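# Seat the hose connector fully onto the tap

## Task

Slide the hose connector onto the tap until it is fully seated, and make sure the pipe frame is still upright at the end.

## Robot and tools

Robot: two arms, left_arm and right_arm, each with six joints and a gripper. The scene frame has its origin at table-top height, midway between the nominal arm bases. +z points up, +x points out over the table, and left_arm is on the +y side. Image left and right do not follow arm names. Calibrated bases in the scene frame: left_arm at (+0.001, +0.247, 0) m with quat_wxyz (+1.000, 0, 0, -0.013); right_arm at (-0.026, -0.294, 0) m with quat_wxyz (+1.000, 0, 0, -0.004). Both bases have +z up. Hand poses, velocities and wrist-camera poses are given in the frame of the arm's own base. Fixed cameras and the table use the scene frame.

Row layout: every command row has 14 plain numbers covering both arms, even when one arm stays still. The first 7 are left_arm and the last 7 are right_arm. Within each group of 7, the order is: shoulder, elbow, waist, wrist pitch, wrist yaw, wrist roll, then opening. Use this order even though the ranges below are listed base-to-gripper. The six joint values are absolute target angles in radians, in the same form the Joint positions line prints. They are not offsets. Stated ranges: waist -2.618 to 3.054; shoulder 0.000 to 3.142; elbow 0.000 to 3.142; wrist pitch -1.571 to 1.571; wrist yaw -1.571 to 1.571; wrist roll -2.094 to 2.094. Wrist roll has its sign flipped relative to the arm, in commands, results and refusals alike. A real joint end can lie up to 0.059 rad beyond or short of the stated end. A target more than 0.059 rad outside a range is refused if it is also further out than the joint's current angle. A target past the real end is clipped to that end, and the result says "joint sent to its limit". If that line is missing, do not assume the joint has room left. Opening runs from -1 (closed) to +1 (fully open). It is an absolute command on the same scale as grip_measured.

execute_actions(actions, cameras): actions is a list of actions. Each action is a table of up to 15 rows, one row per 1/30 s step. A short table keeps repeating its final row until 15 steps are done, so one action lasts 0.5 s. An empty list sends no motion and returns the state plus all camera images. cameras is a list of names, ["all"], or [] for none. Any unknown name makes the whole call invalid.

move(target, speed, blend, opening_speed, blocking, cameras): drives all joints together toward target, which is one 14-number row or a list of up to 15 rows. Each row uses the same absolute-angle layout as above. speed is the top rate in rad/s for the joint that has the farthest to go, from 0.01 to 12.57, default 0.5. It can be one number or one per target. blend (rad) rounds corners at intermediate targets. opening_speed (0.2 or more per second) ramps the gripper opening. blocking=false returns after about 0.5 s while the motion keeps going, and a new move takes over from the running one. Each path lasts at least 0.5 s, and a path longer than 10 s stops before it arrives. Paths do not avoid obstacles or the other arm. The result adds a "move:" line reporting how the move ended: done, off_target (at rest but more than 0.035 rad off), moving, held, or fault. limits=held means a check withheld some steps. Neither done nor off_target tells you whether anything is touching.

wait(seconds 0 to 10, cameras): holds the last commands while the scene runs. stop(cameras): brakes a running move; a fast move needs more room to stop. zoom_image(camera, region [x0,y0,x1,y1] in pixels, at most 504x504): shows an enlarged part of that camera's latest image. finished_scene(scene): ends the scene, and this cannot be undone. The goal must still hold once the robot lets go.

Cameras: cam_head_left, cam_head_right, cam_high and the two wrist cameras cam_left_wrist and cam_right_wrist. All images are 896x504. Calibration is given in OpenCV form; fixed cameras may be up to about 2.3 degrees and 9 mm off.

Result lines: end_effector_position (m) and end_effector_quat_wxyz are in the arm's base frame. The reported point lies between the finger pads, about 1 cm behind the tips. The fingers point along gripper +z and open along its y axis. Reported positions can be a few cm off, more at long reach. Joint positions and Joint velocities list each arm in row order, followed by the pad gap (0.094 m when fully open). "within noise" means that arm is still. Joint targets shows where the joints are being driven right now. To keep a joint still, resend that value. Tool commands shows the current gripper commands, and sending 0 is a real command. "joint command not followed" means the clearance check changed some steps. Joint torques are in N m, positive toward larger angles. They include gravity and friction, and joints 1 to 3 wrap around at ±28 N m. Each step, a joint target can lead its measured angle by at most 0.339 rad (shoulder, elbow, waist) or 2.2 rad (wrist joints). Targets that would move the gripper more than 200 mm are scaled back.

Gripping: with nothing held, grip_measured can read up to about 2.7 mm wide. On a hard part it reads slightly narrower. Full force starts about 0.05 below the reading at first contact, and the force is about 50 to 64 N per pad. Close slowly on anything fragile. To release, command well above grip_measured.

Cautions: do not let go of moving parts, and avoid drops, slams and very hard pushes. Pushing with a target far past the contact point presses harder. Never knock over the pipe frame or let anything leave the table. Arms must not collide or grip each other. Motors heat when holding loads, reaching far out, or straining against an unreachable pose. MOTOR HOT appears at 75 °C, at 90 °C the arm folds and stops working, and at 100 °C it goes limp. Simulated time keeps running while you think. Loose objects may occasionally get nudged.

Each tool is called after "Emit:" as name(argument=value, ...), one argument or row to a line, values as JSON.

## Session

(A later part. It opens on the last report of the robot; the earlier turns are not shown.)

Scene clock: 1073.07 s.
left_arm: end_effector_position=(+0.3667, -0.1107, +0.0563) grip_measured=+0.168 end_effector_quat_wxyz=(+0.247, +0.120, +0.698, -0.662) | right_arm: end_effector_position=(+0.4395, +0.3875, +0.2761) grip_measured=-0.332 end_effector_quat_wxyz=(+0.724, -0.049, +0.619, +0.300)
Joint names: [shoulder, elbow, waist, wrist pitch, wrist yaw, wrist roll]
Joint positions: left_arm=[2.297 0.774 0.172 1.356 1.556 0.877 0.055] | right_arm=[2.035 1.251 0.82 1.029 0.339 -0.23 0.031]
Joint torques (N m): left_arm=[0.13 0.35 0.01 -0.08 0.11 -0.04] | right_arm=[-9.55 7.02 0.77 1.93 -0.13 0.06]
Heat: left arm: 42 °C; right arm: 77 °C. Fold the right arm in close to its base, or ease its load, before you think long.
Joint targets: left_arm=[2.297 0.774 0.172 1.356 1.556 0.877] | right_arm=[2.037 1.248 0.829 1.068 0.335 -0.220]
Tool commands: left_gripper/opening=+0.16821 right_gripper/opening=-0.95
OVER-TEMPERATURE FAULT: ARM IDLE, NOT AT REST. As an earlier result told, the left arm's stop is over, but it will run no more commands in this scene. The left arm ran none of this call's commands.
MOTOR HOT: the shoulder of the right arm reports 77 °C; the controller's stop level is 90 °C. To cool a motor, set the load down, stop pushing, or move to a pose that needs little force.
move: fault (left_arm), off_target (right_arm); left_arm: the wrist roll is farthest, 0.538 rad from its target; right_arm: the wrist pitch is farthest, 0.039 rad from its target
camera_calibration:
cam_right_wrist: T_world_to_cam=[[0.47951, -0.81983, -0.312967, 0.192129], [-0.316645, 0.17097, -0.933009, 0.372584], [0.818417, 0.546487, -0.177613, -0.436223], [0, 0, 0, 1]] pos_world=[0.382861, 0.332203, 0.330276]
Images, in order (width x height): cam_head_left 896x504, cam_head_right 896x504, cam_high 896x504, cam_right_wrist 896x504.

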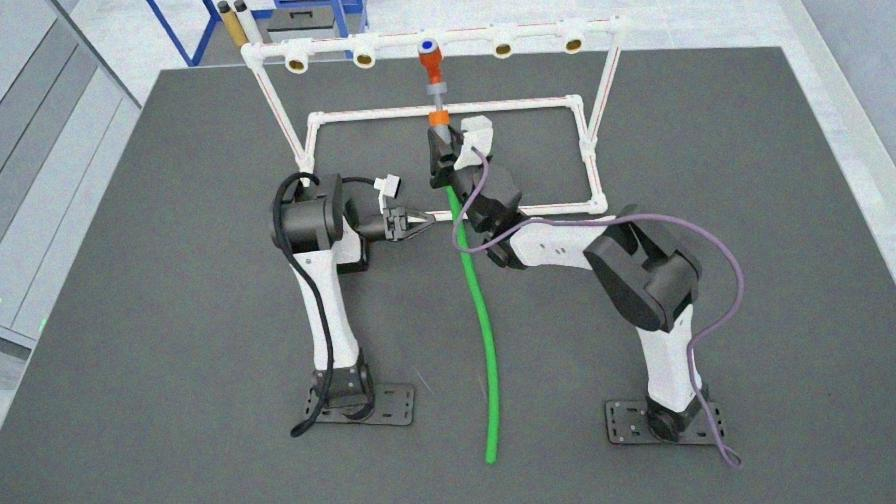

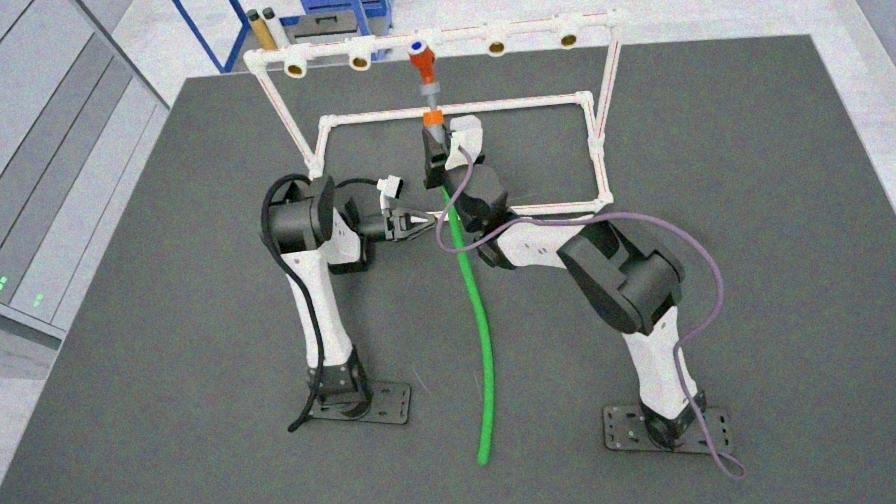

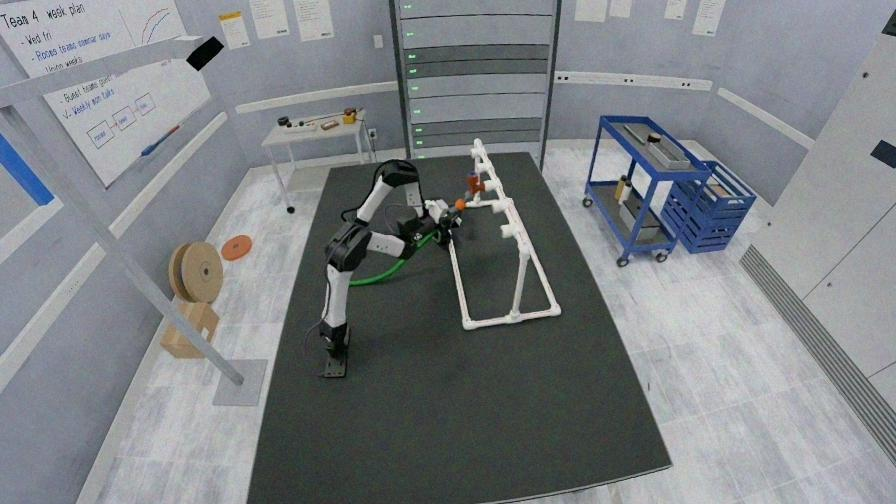

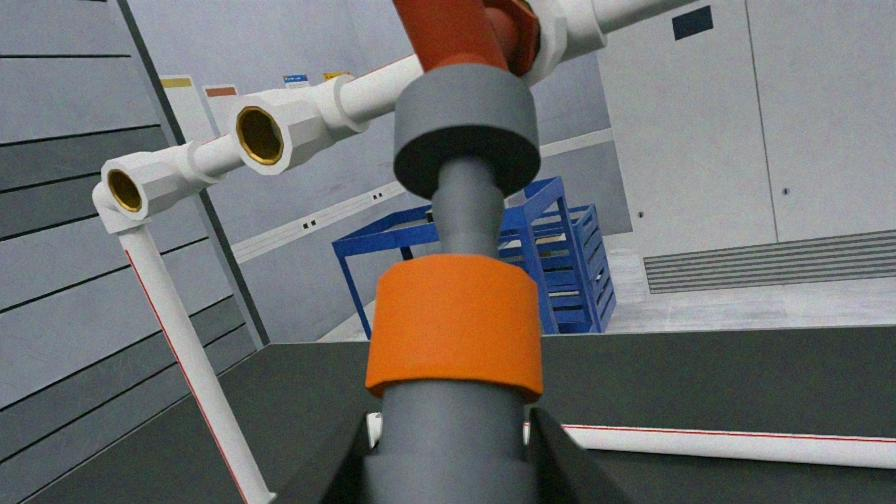

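Emit:
execute_actions(
  actions=[
    [[2.242,0.793,0.172,1.354,1.556,1.415,0.408,1.965,1.33,0.77,1.6,0.40,-0.22,-0.95],[2.242,0.793,0.172,1.354,1.556,1.415,0.408,1.965,1.34,0.765,1.6,0.40,-0.22,-0.95],[2.242,0.793,0.172,1.354,1.556,1.415,0.408,1.95,1.37,0.75,1.6,0.40,-0.22,-0.95],[2.242,0.793,0.172,1.354,1.556,1.415,0.408,2.025,1.40,0.79,0.95,0.30,-0.22,-0.95]],
  ],
  cameras=["cam_right_wrist","cam_head_left","cam_head_right","cam_high"],
)

Emit:
zoom_image(
  camera="cam_right_wrist",
  region=[350, 0, 590, 420],
)

Emit:
zoom_image(
  camera="cam_head_left",
  region=[400, 40, 470, 140],
)

Scene clock: 1083.17 s.
left_arm: end_effector_position=(+0.3666, -0.1107, +0.0559) grip_measured=+0.168 end_effector_quat_wxyz=(+0.240, +0.113, +0.699, -0.664) | right_arm: end_effector_position=(+0.4626, +0.3836, +0.2917) grip_measured=-0.332 end_effector_quat_wxyz=(+0.725, -0.042, +0.625, +0.285)
Joint names: [shoulder, elbow, waist, wrist pitch, wrist yaw, wrist roll]
Joint positions: left_arm=[2.298 0.774 0.172 1.355 1.556 0.895 0.055] | right_arm=[2.048 1.357 0.787 0.921 0.337 -0.23 0.031]
Joint torques (N m): left_arm=[0.14 0.39 -0.01 -0.08 0.1 -0.04] | right_arm=[-12.04 12.05 0.24 1.86 -0.53 0.06]
Heat: left arm: 42 °C; right arm: 76 °C. Fold the right arm in close to its base, or ease its load, before you think long.
Joint targets: left_arm=[2.298 0.774 0.172 1.355 1.556 0.895] | right_arm=[2.025 1.400 0.790 0.950 0.300 -0.220]
Tool commands: left_gripper/opening=+0.168244 right_gripper/opening=-0.95
OVER-TEMPERATURE FAULT: ARM IDLE, NOT AT REST. As an earlier result told, the left arm's stop is over, but it will run no more commands in this scene. The left arm ran none of this call's commands.
MOTOR HOT: still on. The shoulder of the right arm reports 76 °C.
joint sent to its limit (right arm) — the wrist pitch, upper limit.
camera_calibration:
cam_right_wrist: T_world_to_cam=[[0.45032, -0.837839, -0.308606, 0.201895], [-0.321209, 0.170476, -0.931538, 0.396958], [0.833089, 0.518617, -0.192353, -0.442082], [0, 0, 0, 1]] pos_world=[0.404883, 0.330755, 0.347051]
Images, in order (width x height): cam_head_left 896x504, cam_head_right 896x504, cam_high 896x504, cam_right_wrist 896x504.

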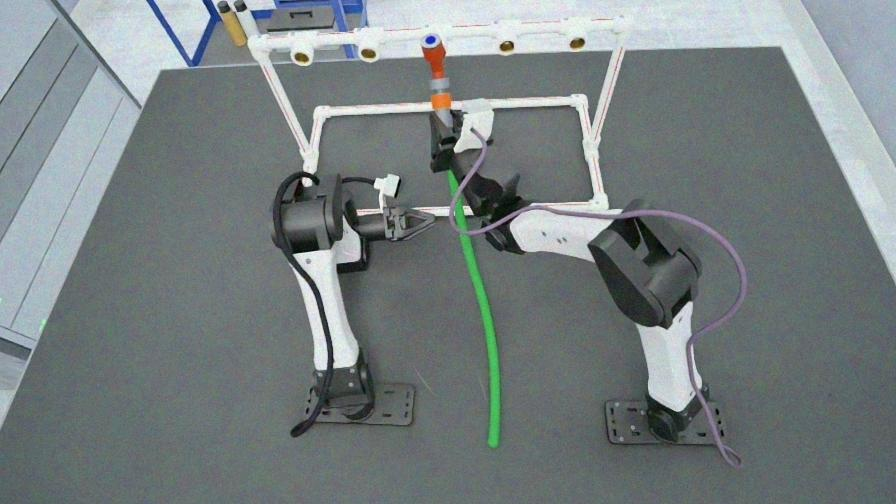

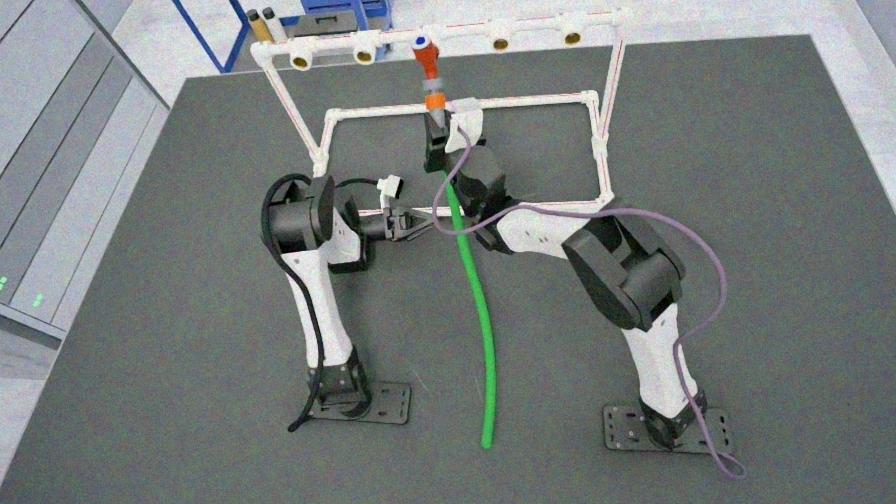

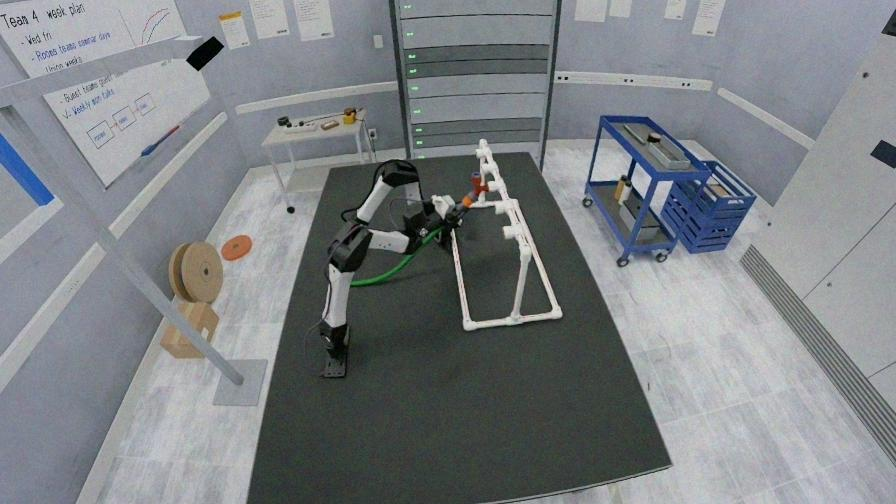

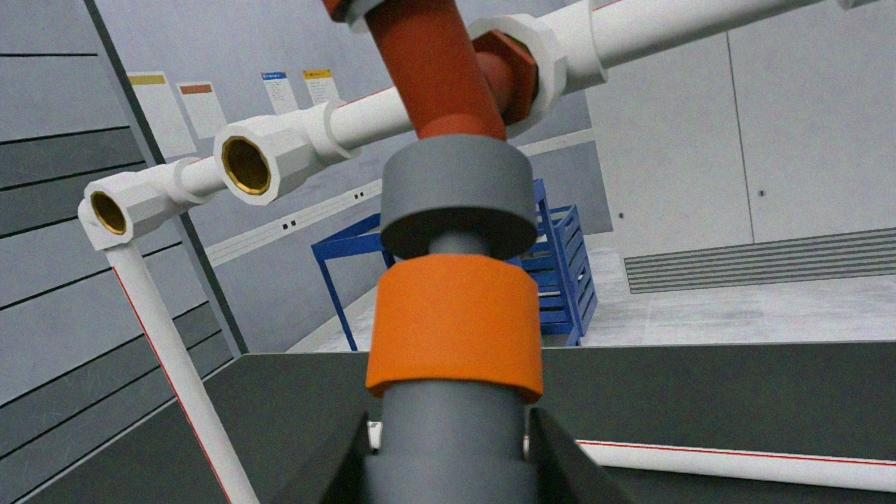

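Scaled by 1.200 from the camera's 896x504 image, which has a finer 1280x720 frame.

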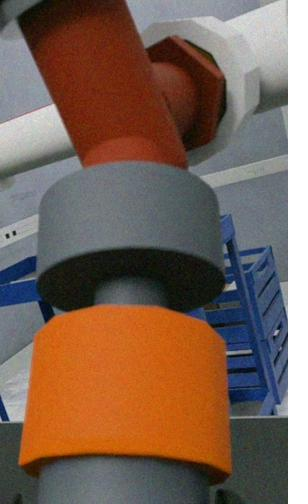

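Scaled by 5.040 from the camera's 896x504 image, which has a finer 1280x720 frame.

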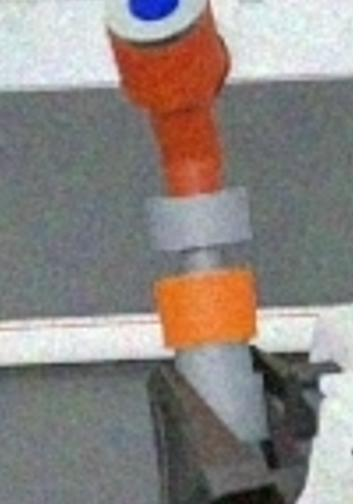

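Emit:
move(
  target=[
    [2.242,0.793,0.172,1.354,1.556,1.415,0.408,2.03,1.16,0.835,1.14,0.34,-0.22,-0.95],
    [2.242,0.793,0.172,1.354,1.556,1.415,0.408,1.6,1.2,0.80,0.70,0.2,-0.22,-0.95],
    [2.242,0.793,0.172,1.354,1.556,1.415,0.408,1.15,1.2,0.75,0.40,0.2,-0.22,-0.95],
  ],
  speed=[0.3,0.5,0.5],
  cameras=["cam_head_left","cam_high","cam_right_wrist"],
)

Scene clock: 1179.23 s.
left_arm: end_effector_position=(+0.3726, -0.1097, +0.0553) grip_measured=+0.168 end_effector_quat_wxyz=(+0.205, +0.076, +0.704, -0.676) | right_arm: end_effector_position=(+0.3023, +0.2348, +0.5121) grip_measured=-0.332 end_effector_quat_wxyz=(+0.757, -0.056, +0.555, +0.339)
Joint names: [shoulder, elbow, waist, wrist pitch, wrist yaw, wrist roll]
Joint positions: left_arm=[2.312 0.801 0.172 1.355 1.556 1.011 0.055] | right_arm=[1.157 1.171 0.757 0.381 0.217 -0.23 0.031]
Joint torques (N m): left_arm=[0.16 0.31 -0.02 -0.08 0.1 -0.03] | right_arm=[-3.59 10.85 -0.68 1.63 -0.31 0.06]
Heat: left arm: 40 °C; right arm: 77 °C. Fold the right arm in close to its base, or ease its load, before you think long.
Joint targets: left_arm=[2.312 0.801 0.172 1.355 1.556 1.011] | right_arm=[1.150 1.200 0.750 0.400 0.200 -0.220]
Tool commands: left_gripper/opening=+0.168225 right_gripper/opening=-0.95
OVER-TEMPERATURE FAULT: ARM IDLE, NOT AT REST. As an earlier result told, the left arm's stop is over, but it will run no more commands in this scene. The left arm ran none of this call's commands.
MOTOR HOT: still on. The shoulder of the right arm reports 77 °C.
move: fault (left_arm); left_arm: the wrist roll is farthest, 0.404 rad from its target
camera_calibration:
cam_right_wrist: T_world_to_cam=[[0.563058, -0.767209, -0.307174, 0.165966], [-0.20142, 0.233085, -0.951368, 0.535429], [0.801496, 0.597546, -0.0232914, -0.284459], [0, 0, 0, 1]] pos_world=[0.242391, 0.172508, 0.553746]
Images, in order (width x height): cam_head_left 896x504, cam_high 896x504, cam_right_wrist 896x504.

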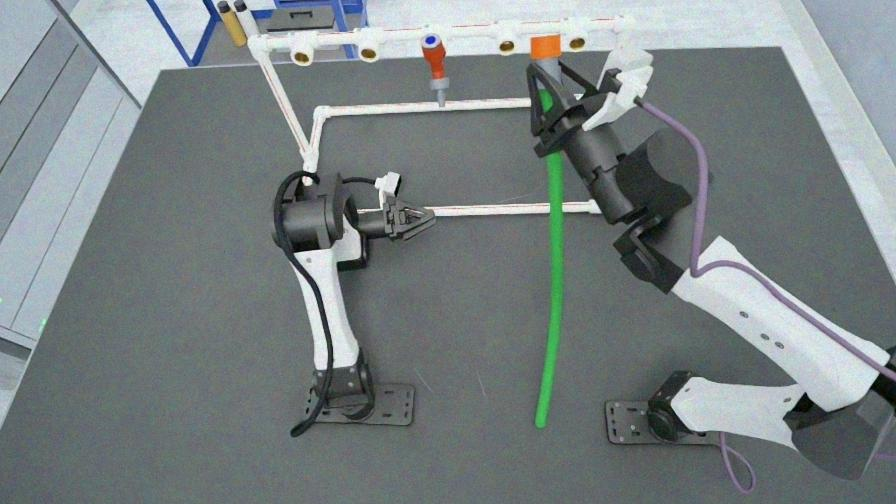

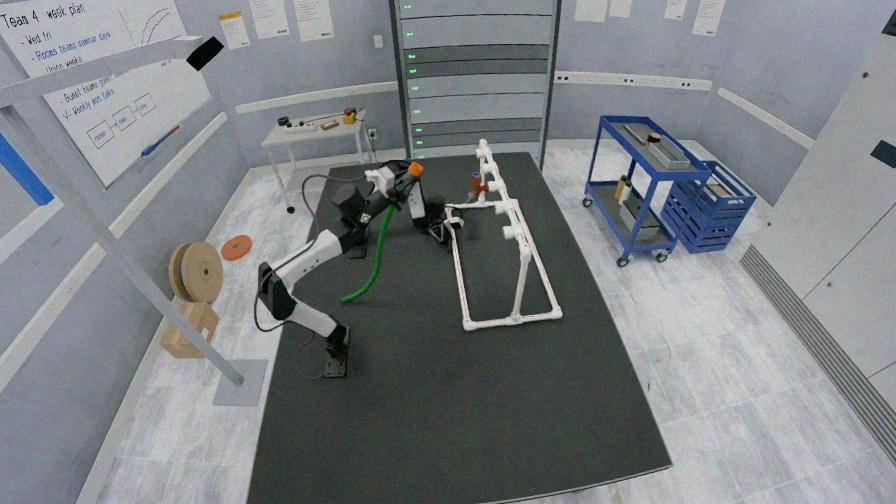

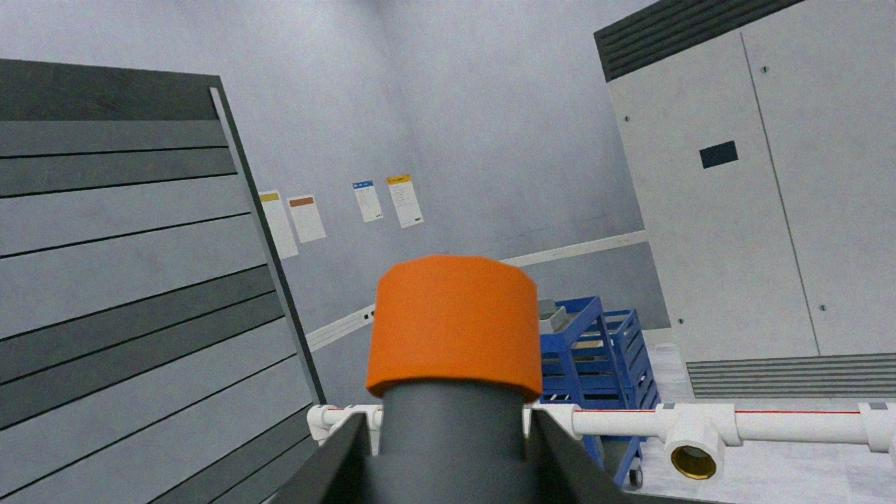

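Emit:
execute_actions(
  actions=[],
)

Scene clock: 1211.50 s.
left_arm: end_effector_position=(+0.3726, -0.1097, +0.0553) grip_measured=+0.168 end_effector_quat_wxyz=(+0.205, +0.076, +0.704, -0.676) | right_arm: end_effector_position=(+0.3023, +0.2348, +0.5120) grip_measured=-0.332 end_effector_quat_wxyz=(+0.757, -0.056, +0.556, +0.339)
Joint names: [shoulder, elbow, waist, wrist pitch, wrist yaw, wrist roll]
Joint positions: left_arm=[2.312 0.801 0.172 1.355 1.556 1.011 0.055] | right_arm=[1.157 1.171 0.757 0.381 0.217 -0.23 0.031]
Joint velocities: within noise
Joint torques (N m): left_arm=[0.12 0.31 -0.01 -0.08 0.1 -0.03] | right_arm=[-3.6 10.82 -0.68 1.65 -0.3 0.06]
Heat: left arm: 40 °C; right arm: 64 °C.
Joint targets: left_arm=[2.312 0.801 0.172 1.355 1.556 1.011] | right_arm=[1.150 1.200 0.750 0.400 0.200 -0.220]
Tool commands: left_gripper/opening=+0.168225 right_gripper/opening=-0.95
OVER-TEMPERATURE FAULT: ARM IDLE, NOT AT REST. As an earlier result told, the left arm's stop is over, but it will run no more commands in this scene.
MOTOR HOT: cleared for the motors of the right arm.
camera_calibration:
cam_left_wrist: T_world_to_cam=[[-0.39848, -0.0483152, 0.915904, 0.0914421], [-0.891812, 0.253637, -0.374619, 0.422557], [-0.214207, -0.966092, -0.144157, 0.0740936], [0, 0, 0, 1]] pos_world=[0.429151, -0.0311766, 0.0852268]
cam_right_wrist: T_world_to_cam=[[0.562956, -0.767279, -0.307186, 0.166055], [-0.201734, 0.232869, -0.951355, 0.535416], [0.801489, 0.597541, -0.0236914, -0.284297], [0, 0, 0, 1]] pos_world=[0.242391, 0.172608, 0.553645]

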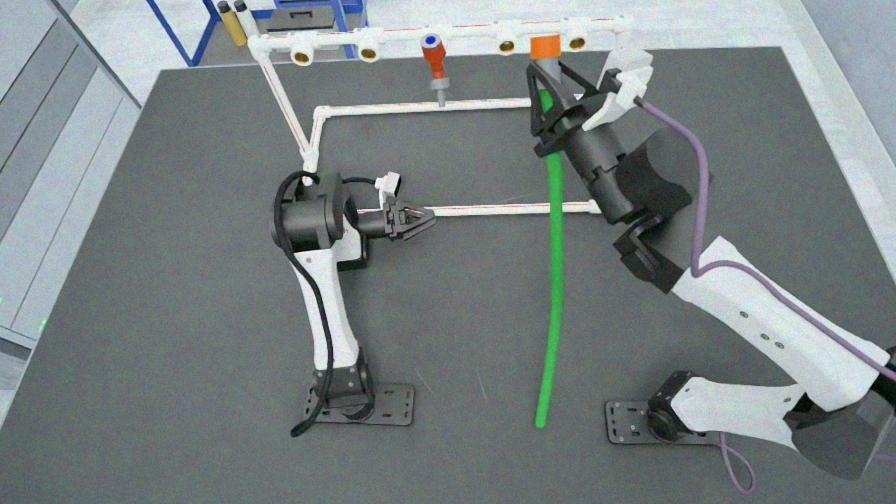

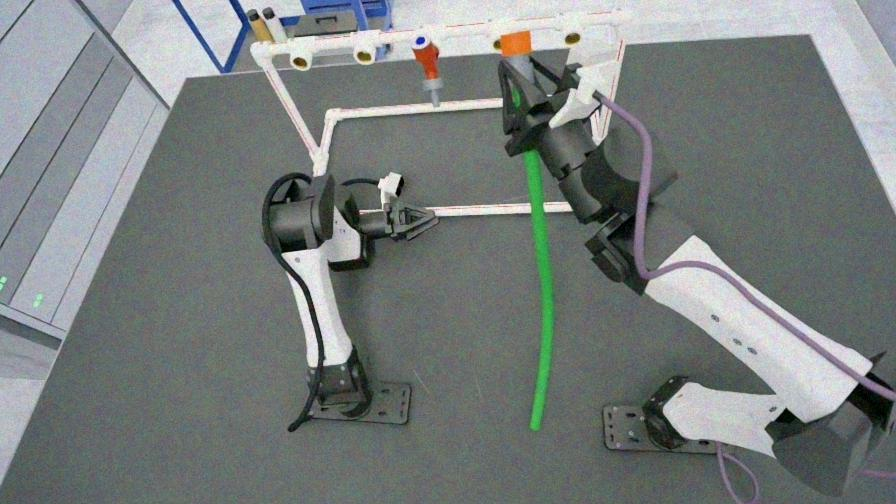

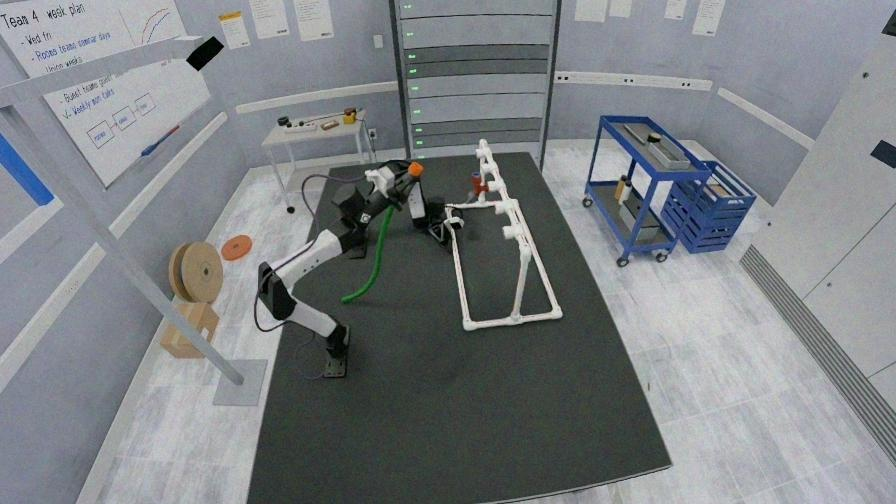

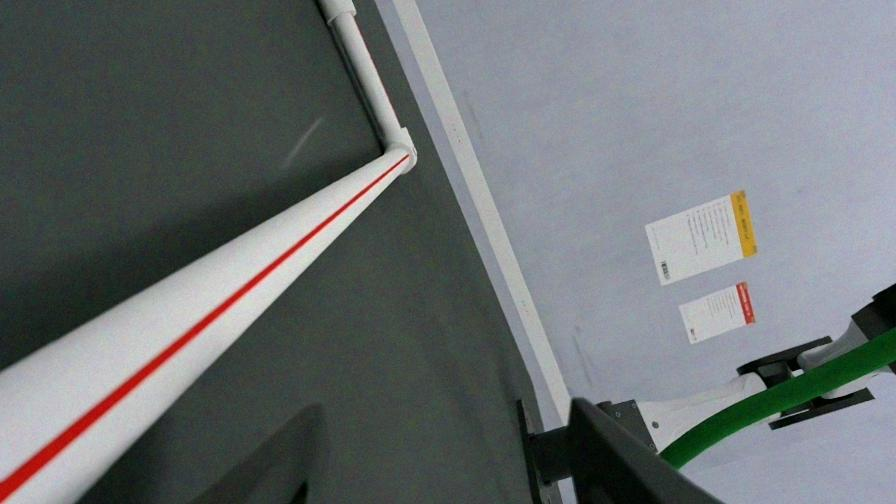

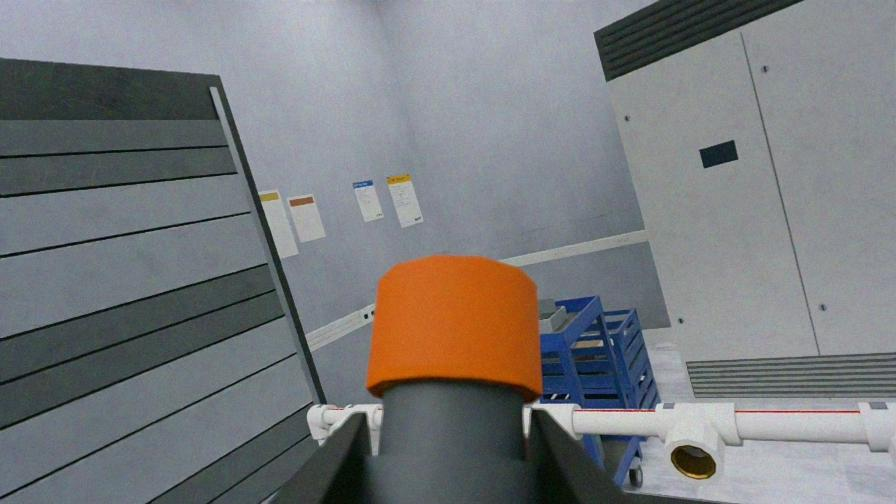

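Emit:
zoom_image(
  camera="cam_head_left",
  region=[400, 20, 480, 120],
)

Emit:
zoom_image(
  camera="cam_head_left",
  region=[510, 20, 670, 170],
)

Emit:
zoom_image(
  camera="cam_head_left",
  region=[330, 160, 450, 280],
)

Emit:
zoom_image(
  camera="cam_high",
  region=[380, 130, 560, 330],
)

Scaled by 5.040 from the camera's 896x504 image, which has a finer 1280x720 frame.

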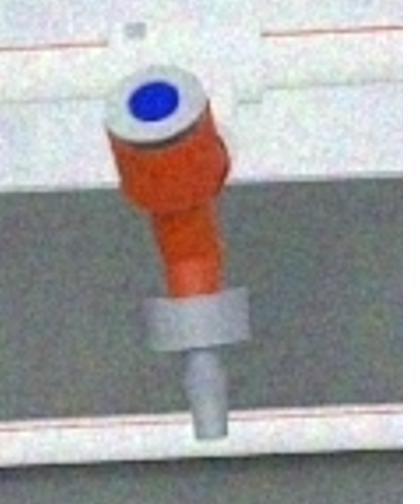

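Scaled by 3.150 from the camera's 896x504 image, which has a finer 1280x720 frame.

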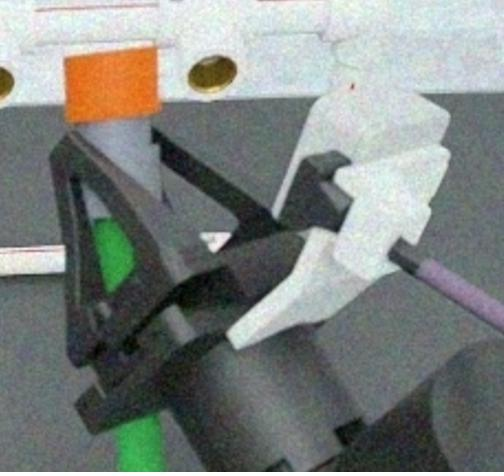

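Scaled by 4.200 from the camera's 896x504 image, which has a finer 1280x720 frame.

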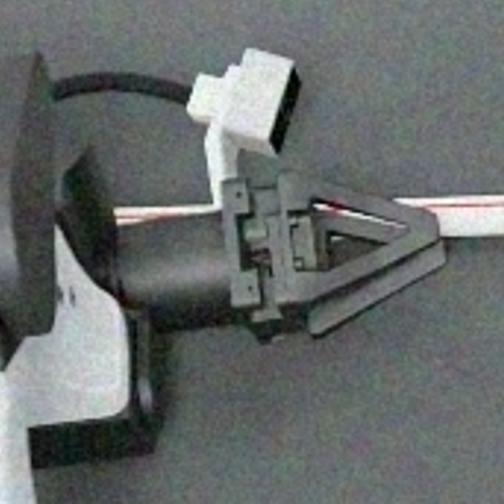

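Scaled by 2.520 from the camera's 896x504 image, which has a finer 1280x720 frame.

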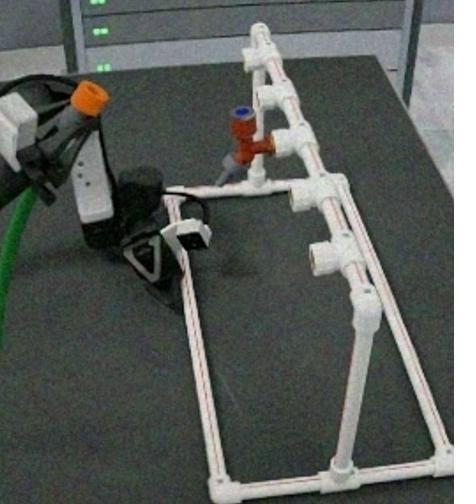

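Emit:
move(
  target=[
    [2.242,0.793,0.172,1.354,1.556,1.415,0.168,1.6,1.2,0.80,0.70,0.2,-0.22,-0.95],
    [2.242,0.793,0.172,1.354,1.556,1.415,0.168,2.03,1.16,0.835,1.14,0.34,-0.22,-0.95],
  ],
  speed=0.5,
  blend=[0.1,0],
  cameras=["all"],
)

Scene clock: 1429.33 s.
left_arm: end_effector_position=(+0.3726, -0.1097, +0.0553) grip_measured=+0.168 end_effector_quat_wxyz=(+0.205, +0.076, +0.704, -0.676) | right_arm: end_effector_position=(+0.4289, +0.3824, +0.2490) grip_measured=-0.333 end_effector_quat_wxyz=(+0.716, -0.058, +0.630, +0.295)
Joint names: [shoulder, elbow, waist, wrist pitch, wrist yaw, wrist roll]
Joint positions: left_arm=[2.312 0.801 0.172 1.355 1.556 1.011 0.055] | right_arm=[2.036 1.157 0.828 1.092 0.338 -0.229 0.031]
Joint torques (N m): left_arm=[0.17 0.32 0.01 -0.09 0.1 -0.04] | right_arm=[-9.94 7.35 0.62 2.06 -0.07 0.03]
Heat: left arm: 37 °C; right arm: 59 °C.
Joint targets: left_arm=[2.312 0.801 0.172 1.355 1.556 1.011] | right_arm=[2.030 1.160 0.835 1.140 0.340 -0.220]
Tool commands: left_gripper/opening=+0.168225 right_gripper/opening=-0.95
OVER-TEMPERATURE FAULT: ARM IDLE, NOT AT REST. As an earlier result told, the left arm's stop is over, but it will run no more commands in this scene. The left arm ran none of this call's commands.
move: fault (left_arm), off_target (right_arm); left_arm: the wrist roll is farthest, 0.404 rad from its target; right_arm: the wrist pitch is farthest, 0.048 rad from its target
camera_calibration:
cam_left_wrist: T_world_to_cam=[[-0.39848, -0.0483152, 0.915904, 0.0914421], [-0.891812, 0.253637, -0.374619, 0.422557], [-0.214207, -0.966092, -0.144157, 0.0740936], [0, 0, 0, 1]] pos_world=[0.429151, -0.0311766, 0.0852268]
cam_right_wrist: T_world_to_cam=[[0.480065, -0.823455, -0.302424, 0.183232], [-0.337391, 0.144912, -0.930144, 0.362926], [0.809756, 0.548565, -0.208259, -0.419006], [0, 0, 0, 1]] pos_world=[0.373777, 0.328142, 0.305726]

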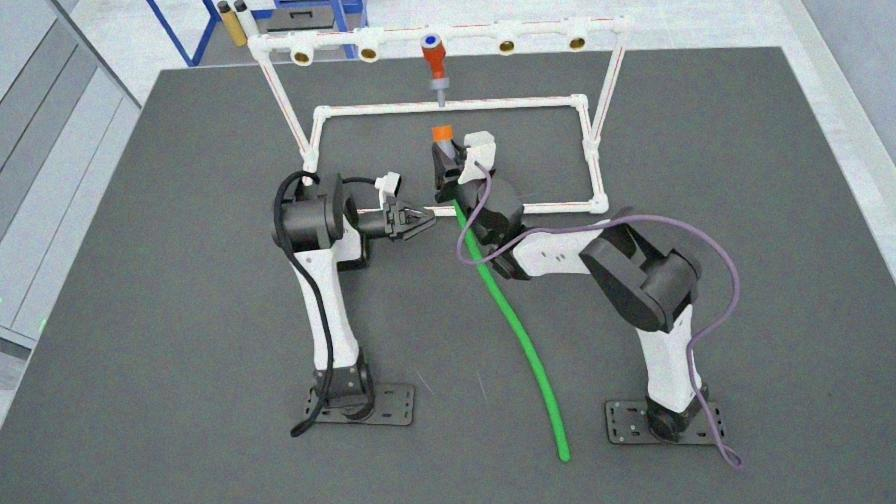

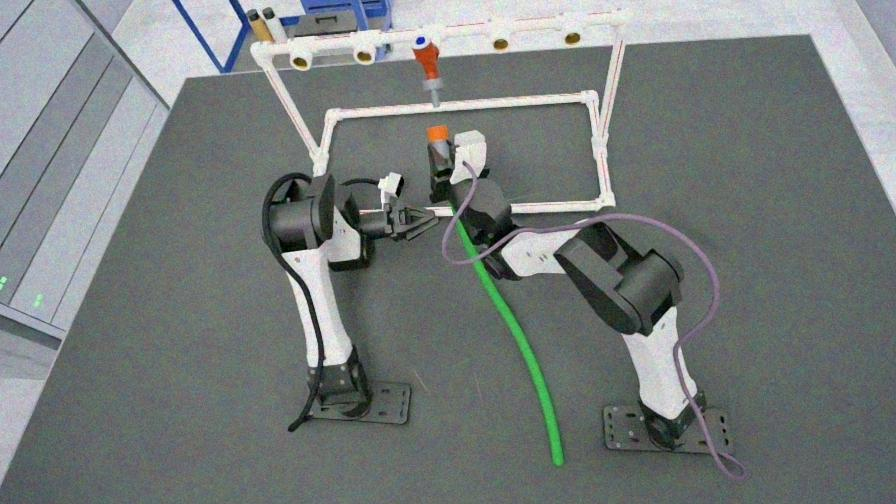

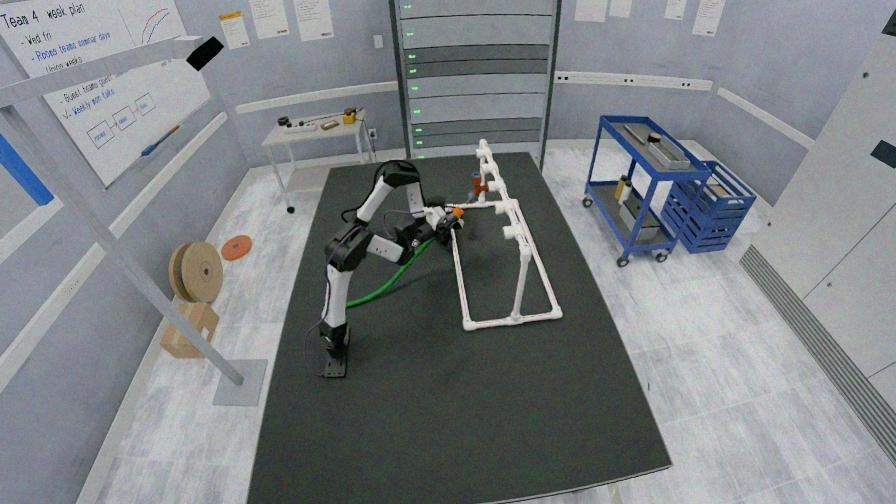

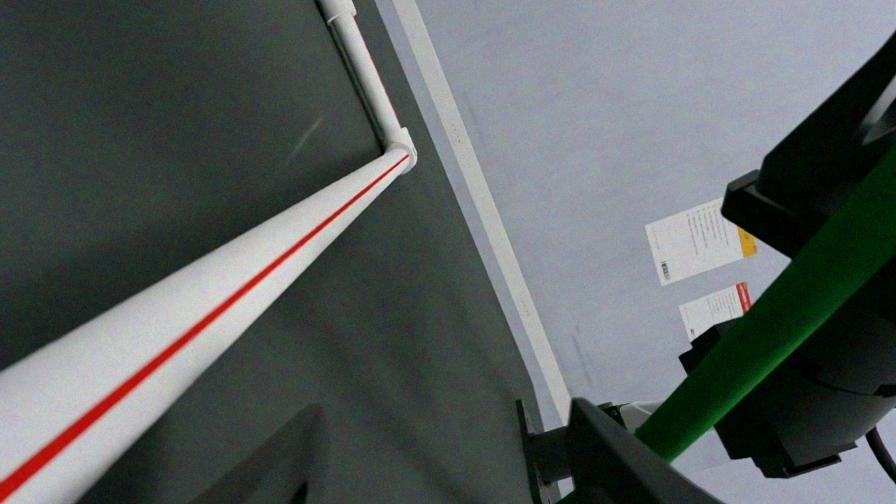

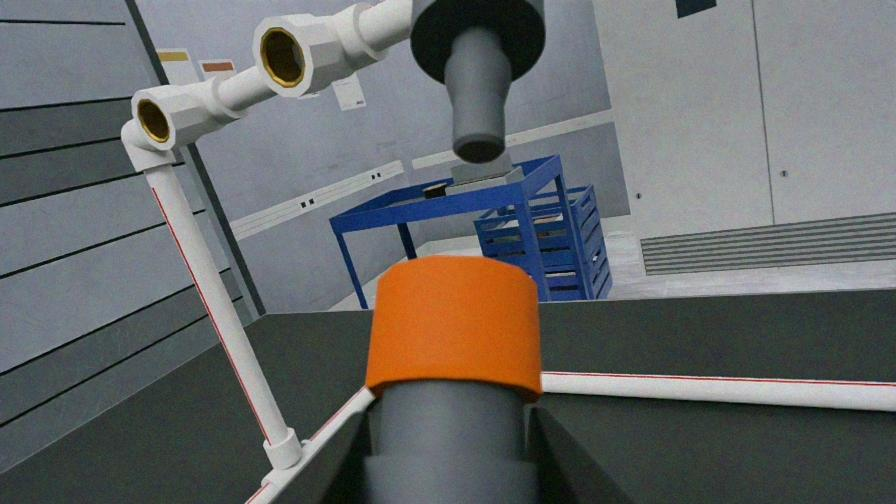

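Emit:
move(
  target=[2.242,0.793,0.172,1.354,1.556,1.415,0.168,2.037,1.248,0.829,1.068,0.335,-0.22,-0.95],
  speed=0.3,
  cameras=["cam_right_wrist","cam_high","cam_head_left","cam_head_right"],
)

Scene clock: 1433.17 s.
left_arm: end_effector_position=(+0.3726, -0.1097, +0.0553) grip_measured=+0.168 end_effector_quat_wxyz=(+0.205, +0.076, +0.704, -0.676) | right_arm: end_effector_position=(+0.4343, +0.3882, +0.2634) grip_measured=-0.333 end_effector_quat_wxyz=(+0.718, -0.056, +0.627, +0.297)
Joint names: [shoulder, elbow, waist, wrist pitch, wrist yaw, wrist roll]
Joint positions: left_arm=[2.312 0.801 0.172 1.355 1.556 1.011 0.055] | right_arm=[2.036 1.216 0.828 1.043 0.338 -0.228 0.031]
Joint torques (N m): left_arm=[0.14 0.32 -0.02 -0.1 0.1 -0.05] | right_arm=[-9.51 10.55 0.1 1.79 -0.11 0.03]
Heat: left arm: 37 °C; right arm: 58 °C.
Joint targets: left_arm=[2.312 0.801 0.172 1.355 1.556 1.011] | right_arm=[2.037 1.248 0.829 1.068 0.335 -0.220]
Tool commands: left_gripper/opening=+0.168225 right_gripper/opening=-0.95
OVER-TEMPERATURE FAULT: ARM IDLE, NOT AT REST. As an earlier result told, the left arm's stop is over, but it will run no more commands in this scene. The left arm ran none of this call's commands.
move: fault (left_arm); left_arm: the wrist roll is farthest, 0.404 rad from its target
camera_calibration:
cam_right_wrist: T_world_to_cam=[[0.481745, -0.821559, -0.304898, 0.188914], [-0.330982, 0.151575, -0.931384, 0.372241], [0.811402, 0.549605, -0.198901, -0.427131], [0, 0, 0, 1]] pos_world=[0.378771, 0.333535, 0.319342]
Images, in order (width x height): cam_head_left 896x504, cam_head_right 896x504, cam_high 896x504, cam_right_wrist 896x504.

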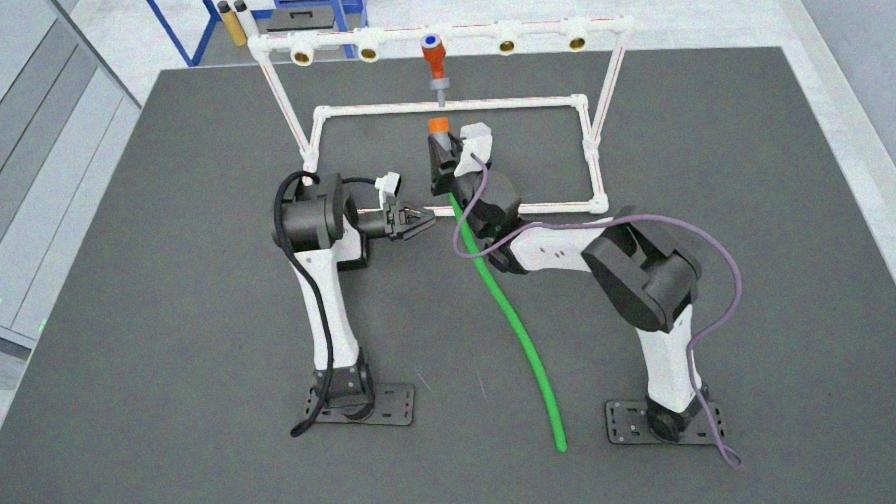

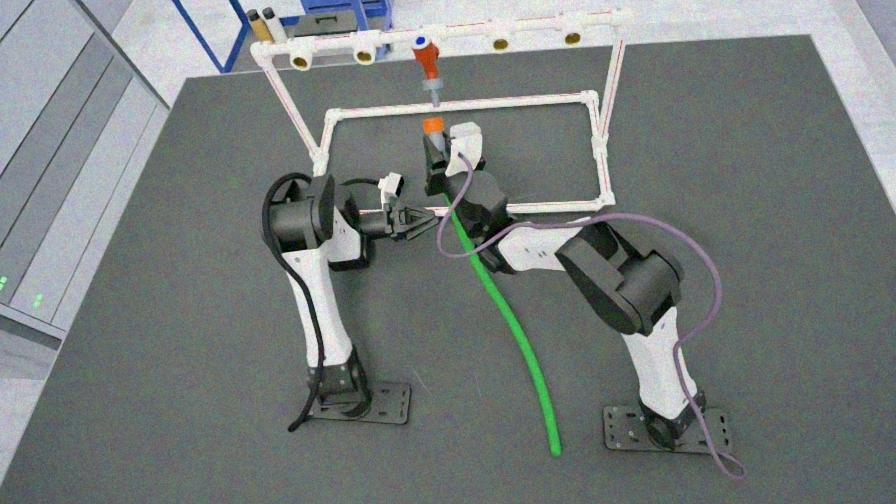

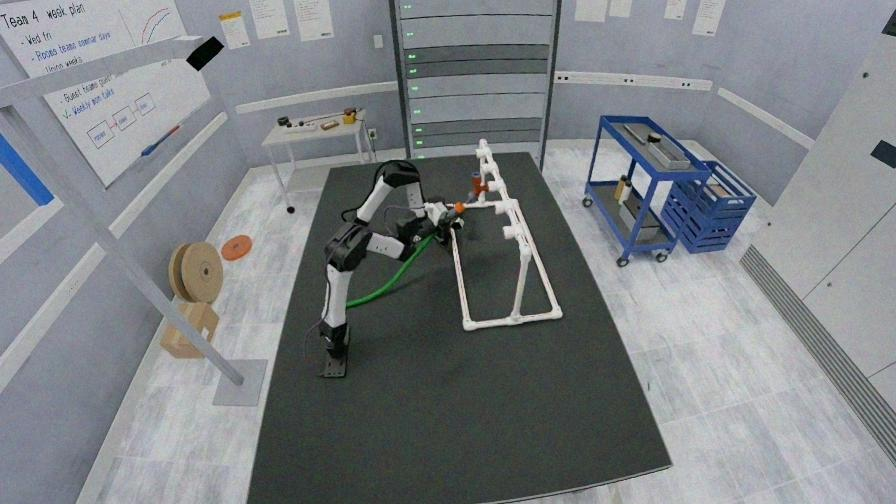

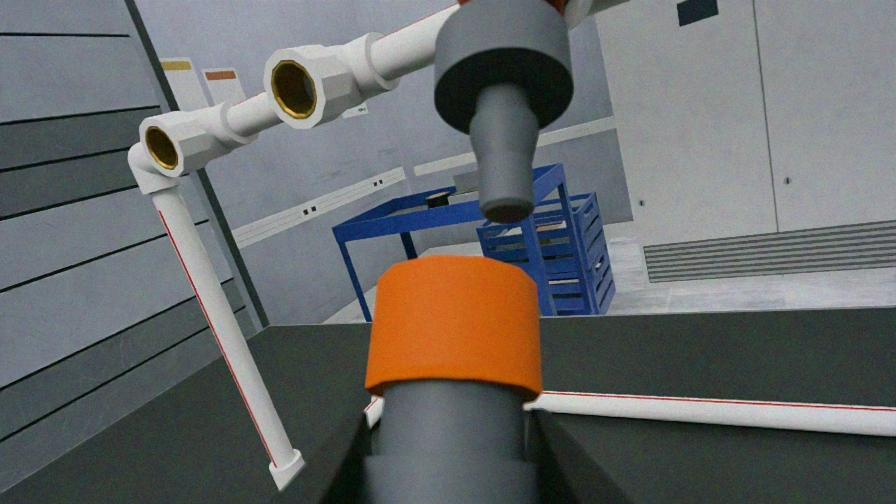

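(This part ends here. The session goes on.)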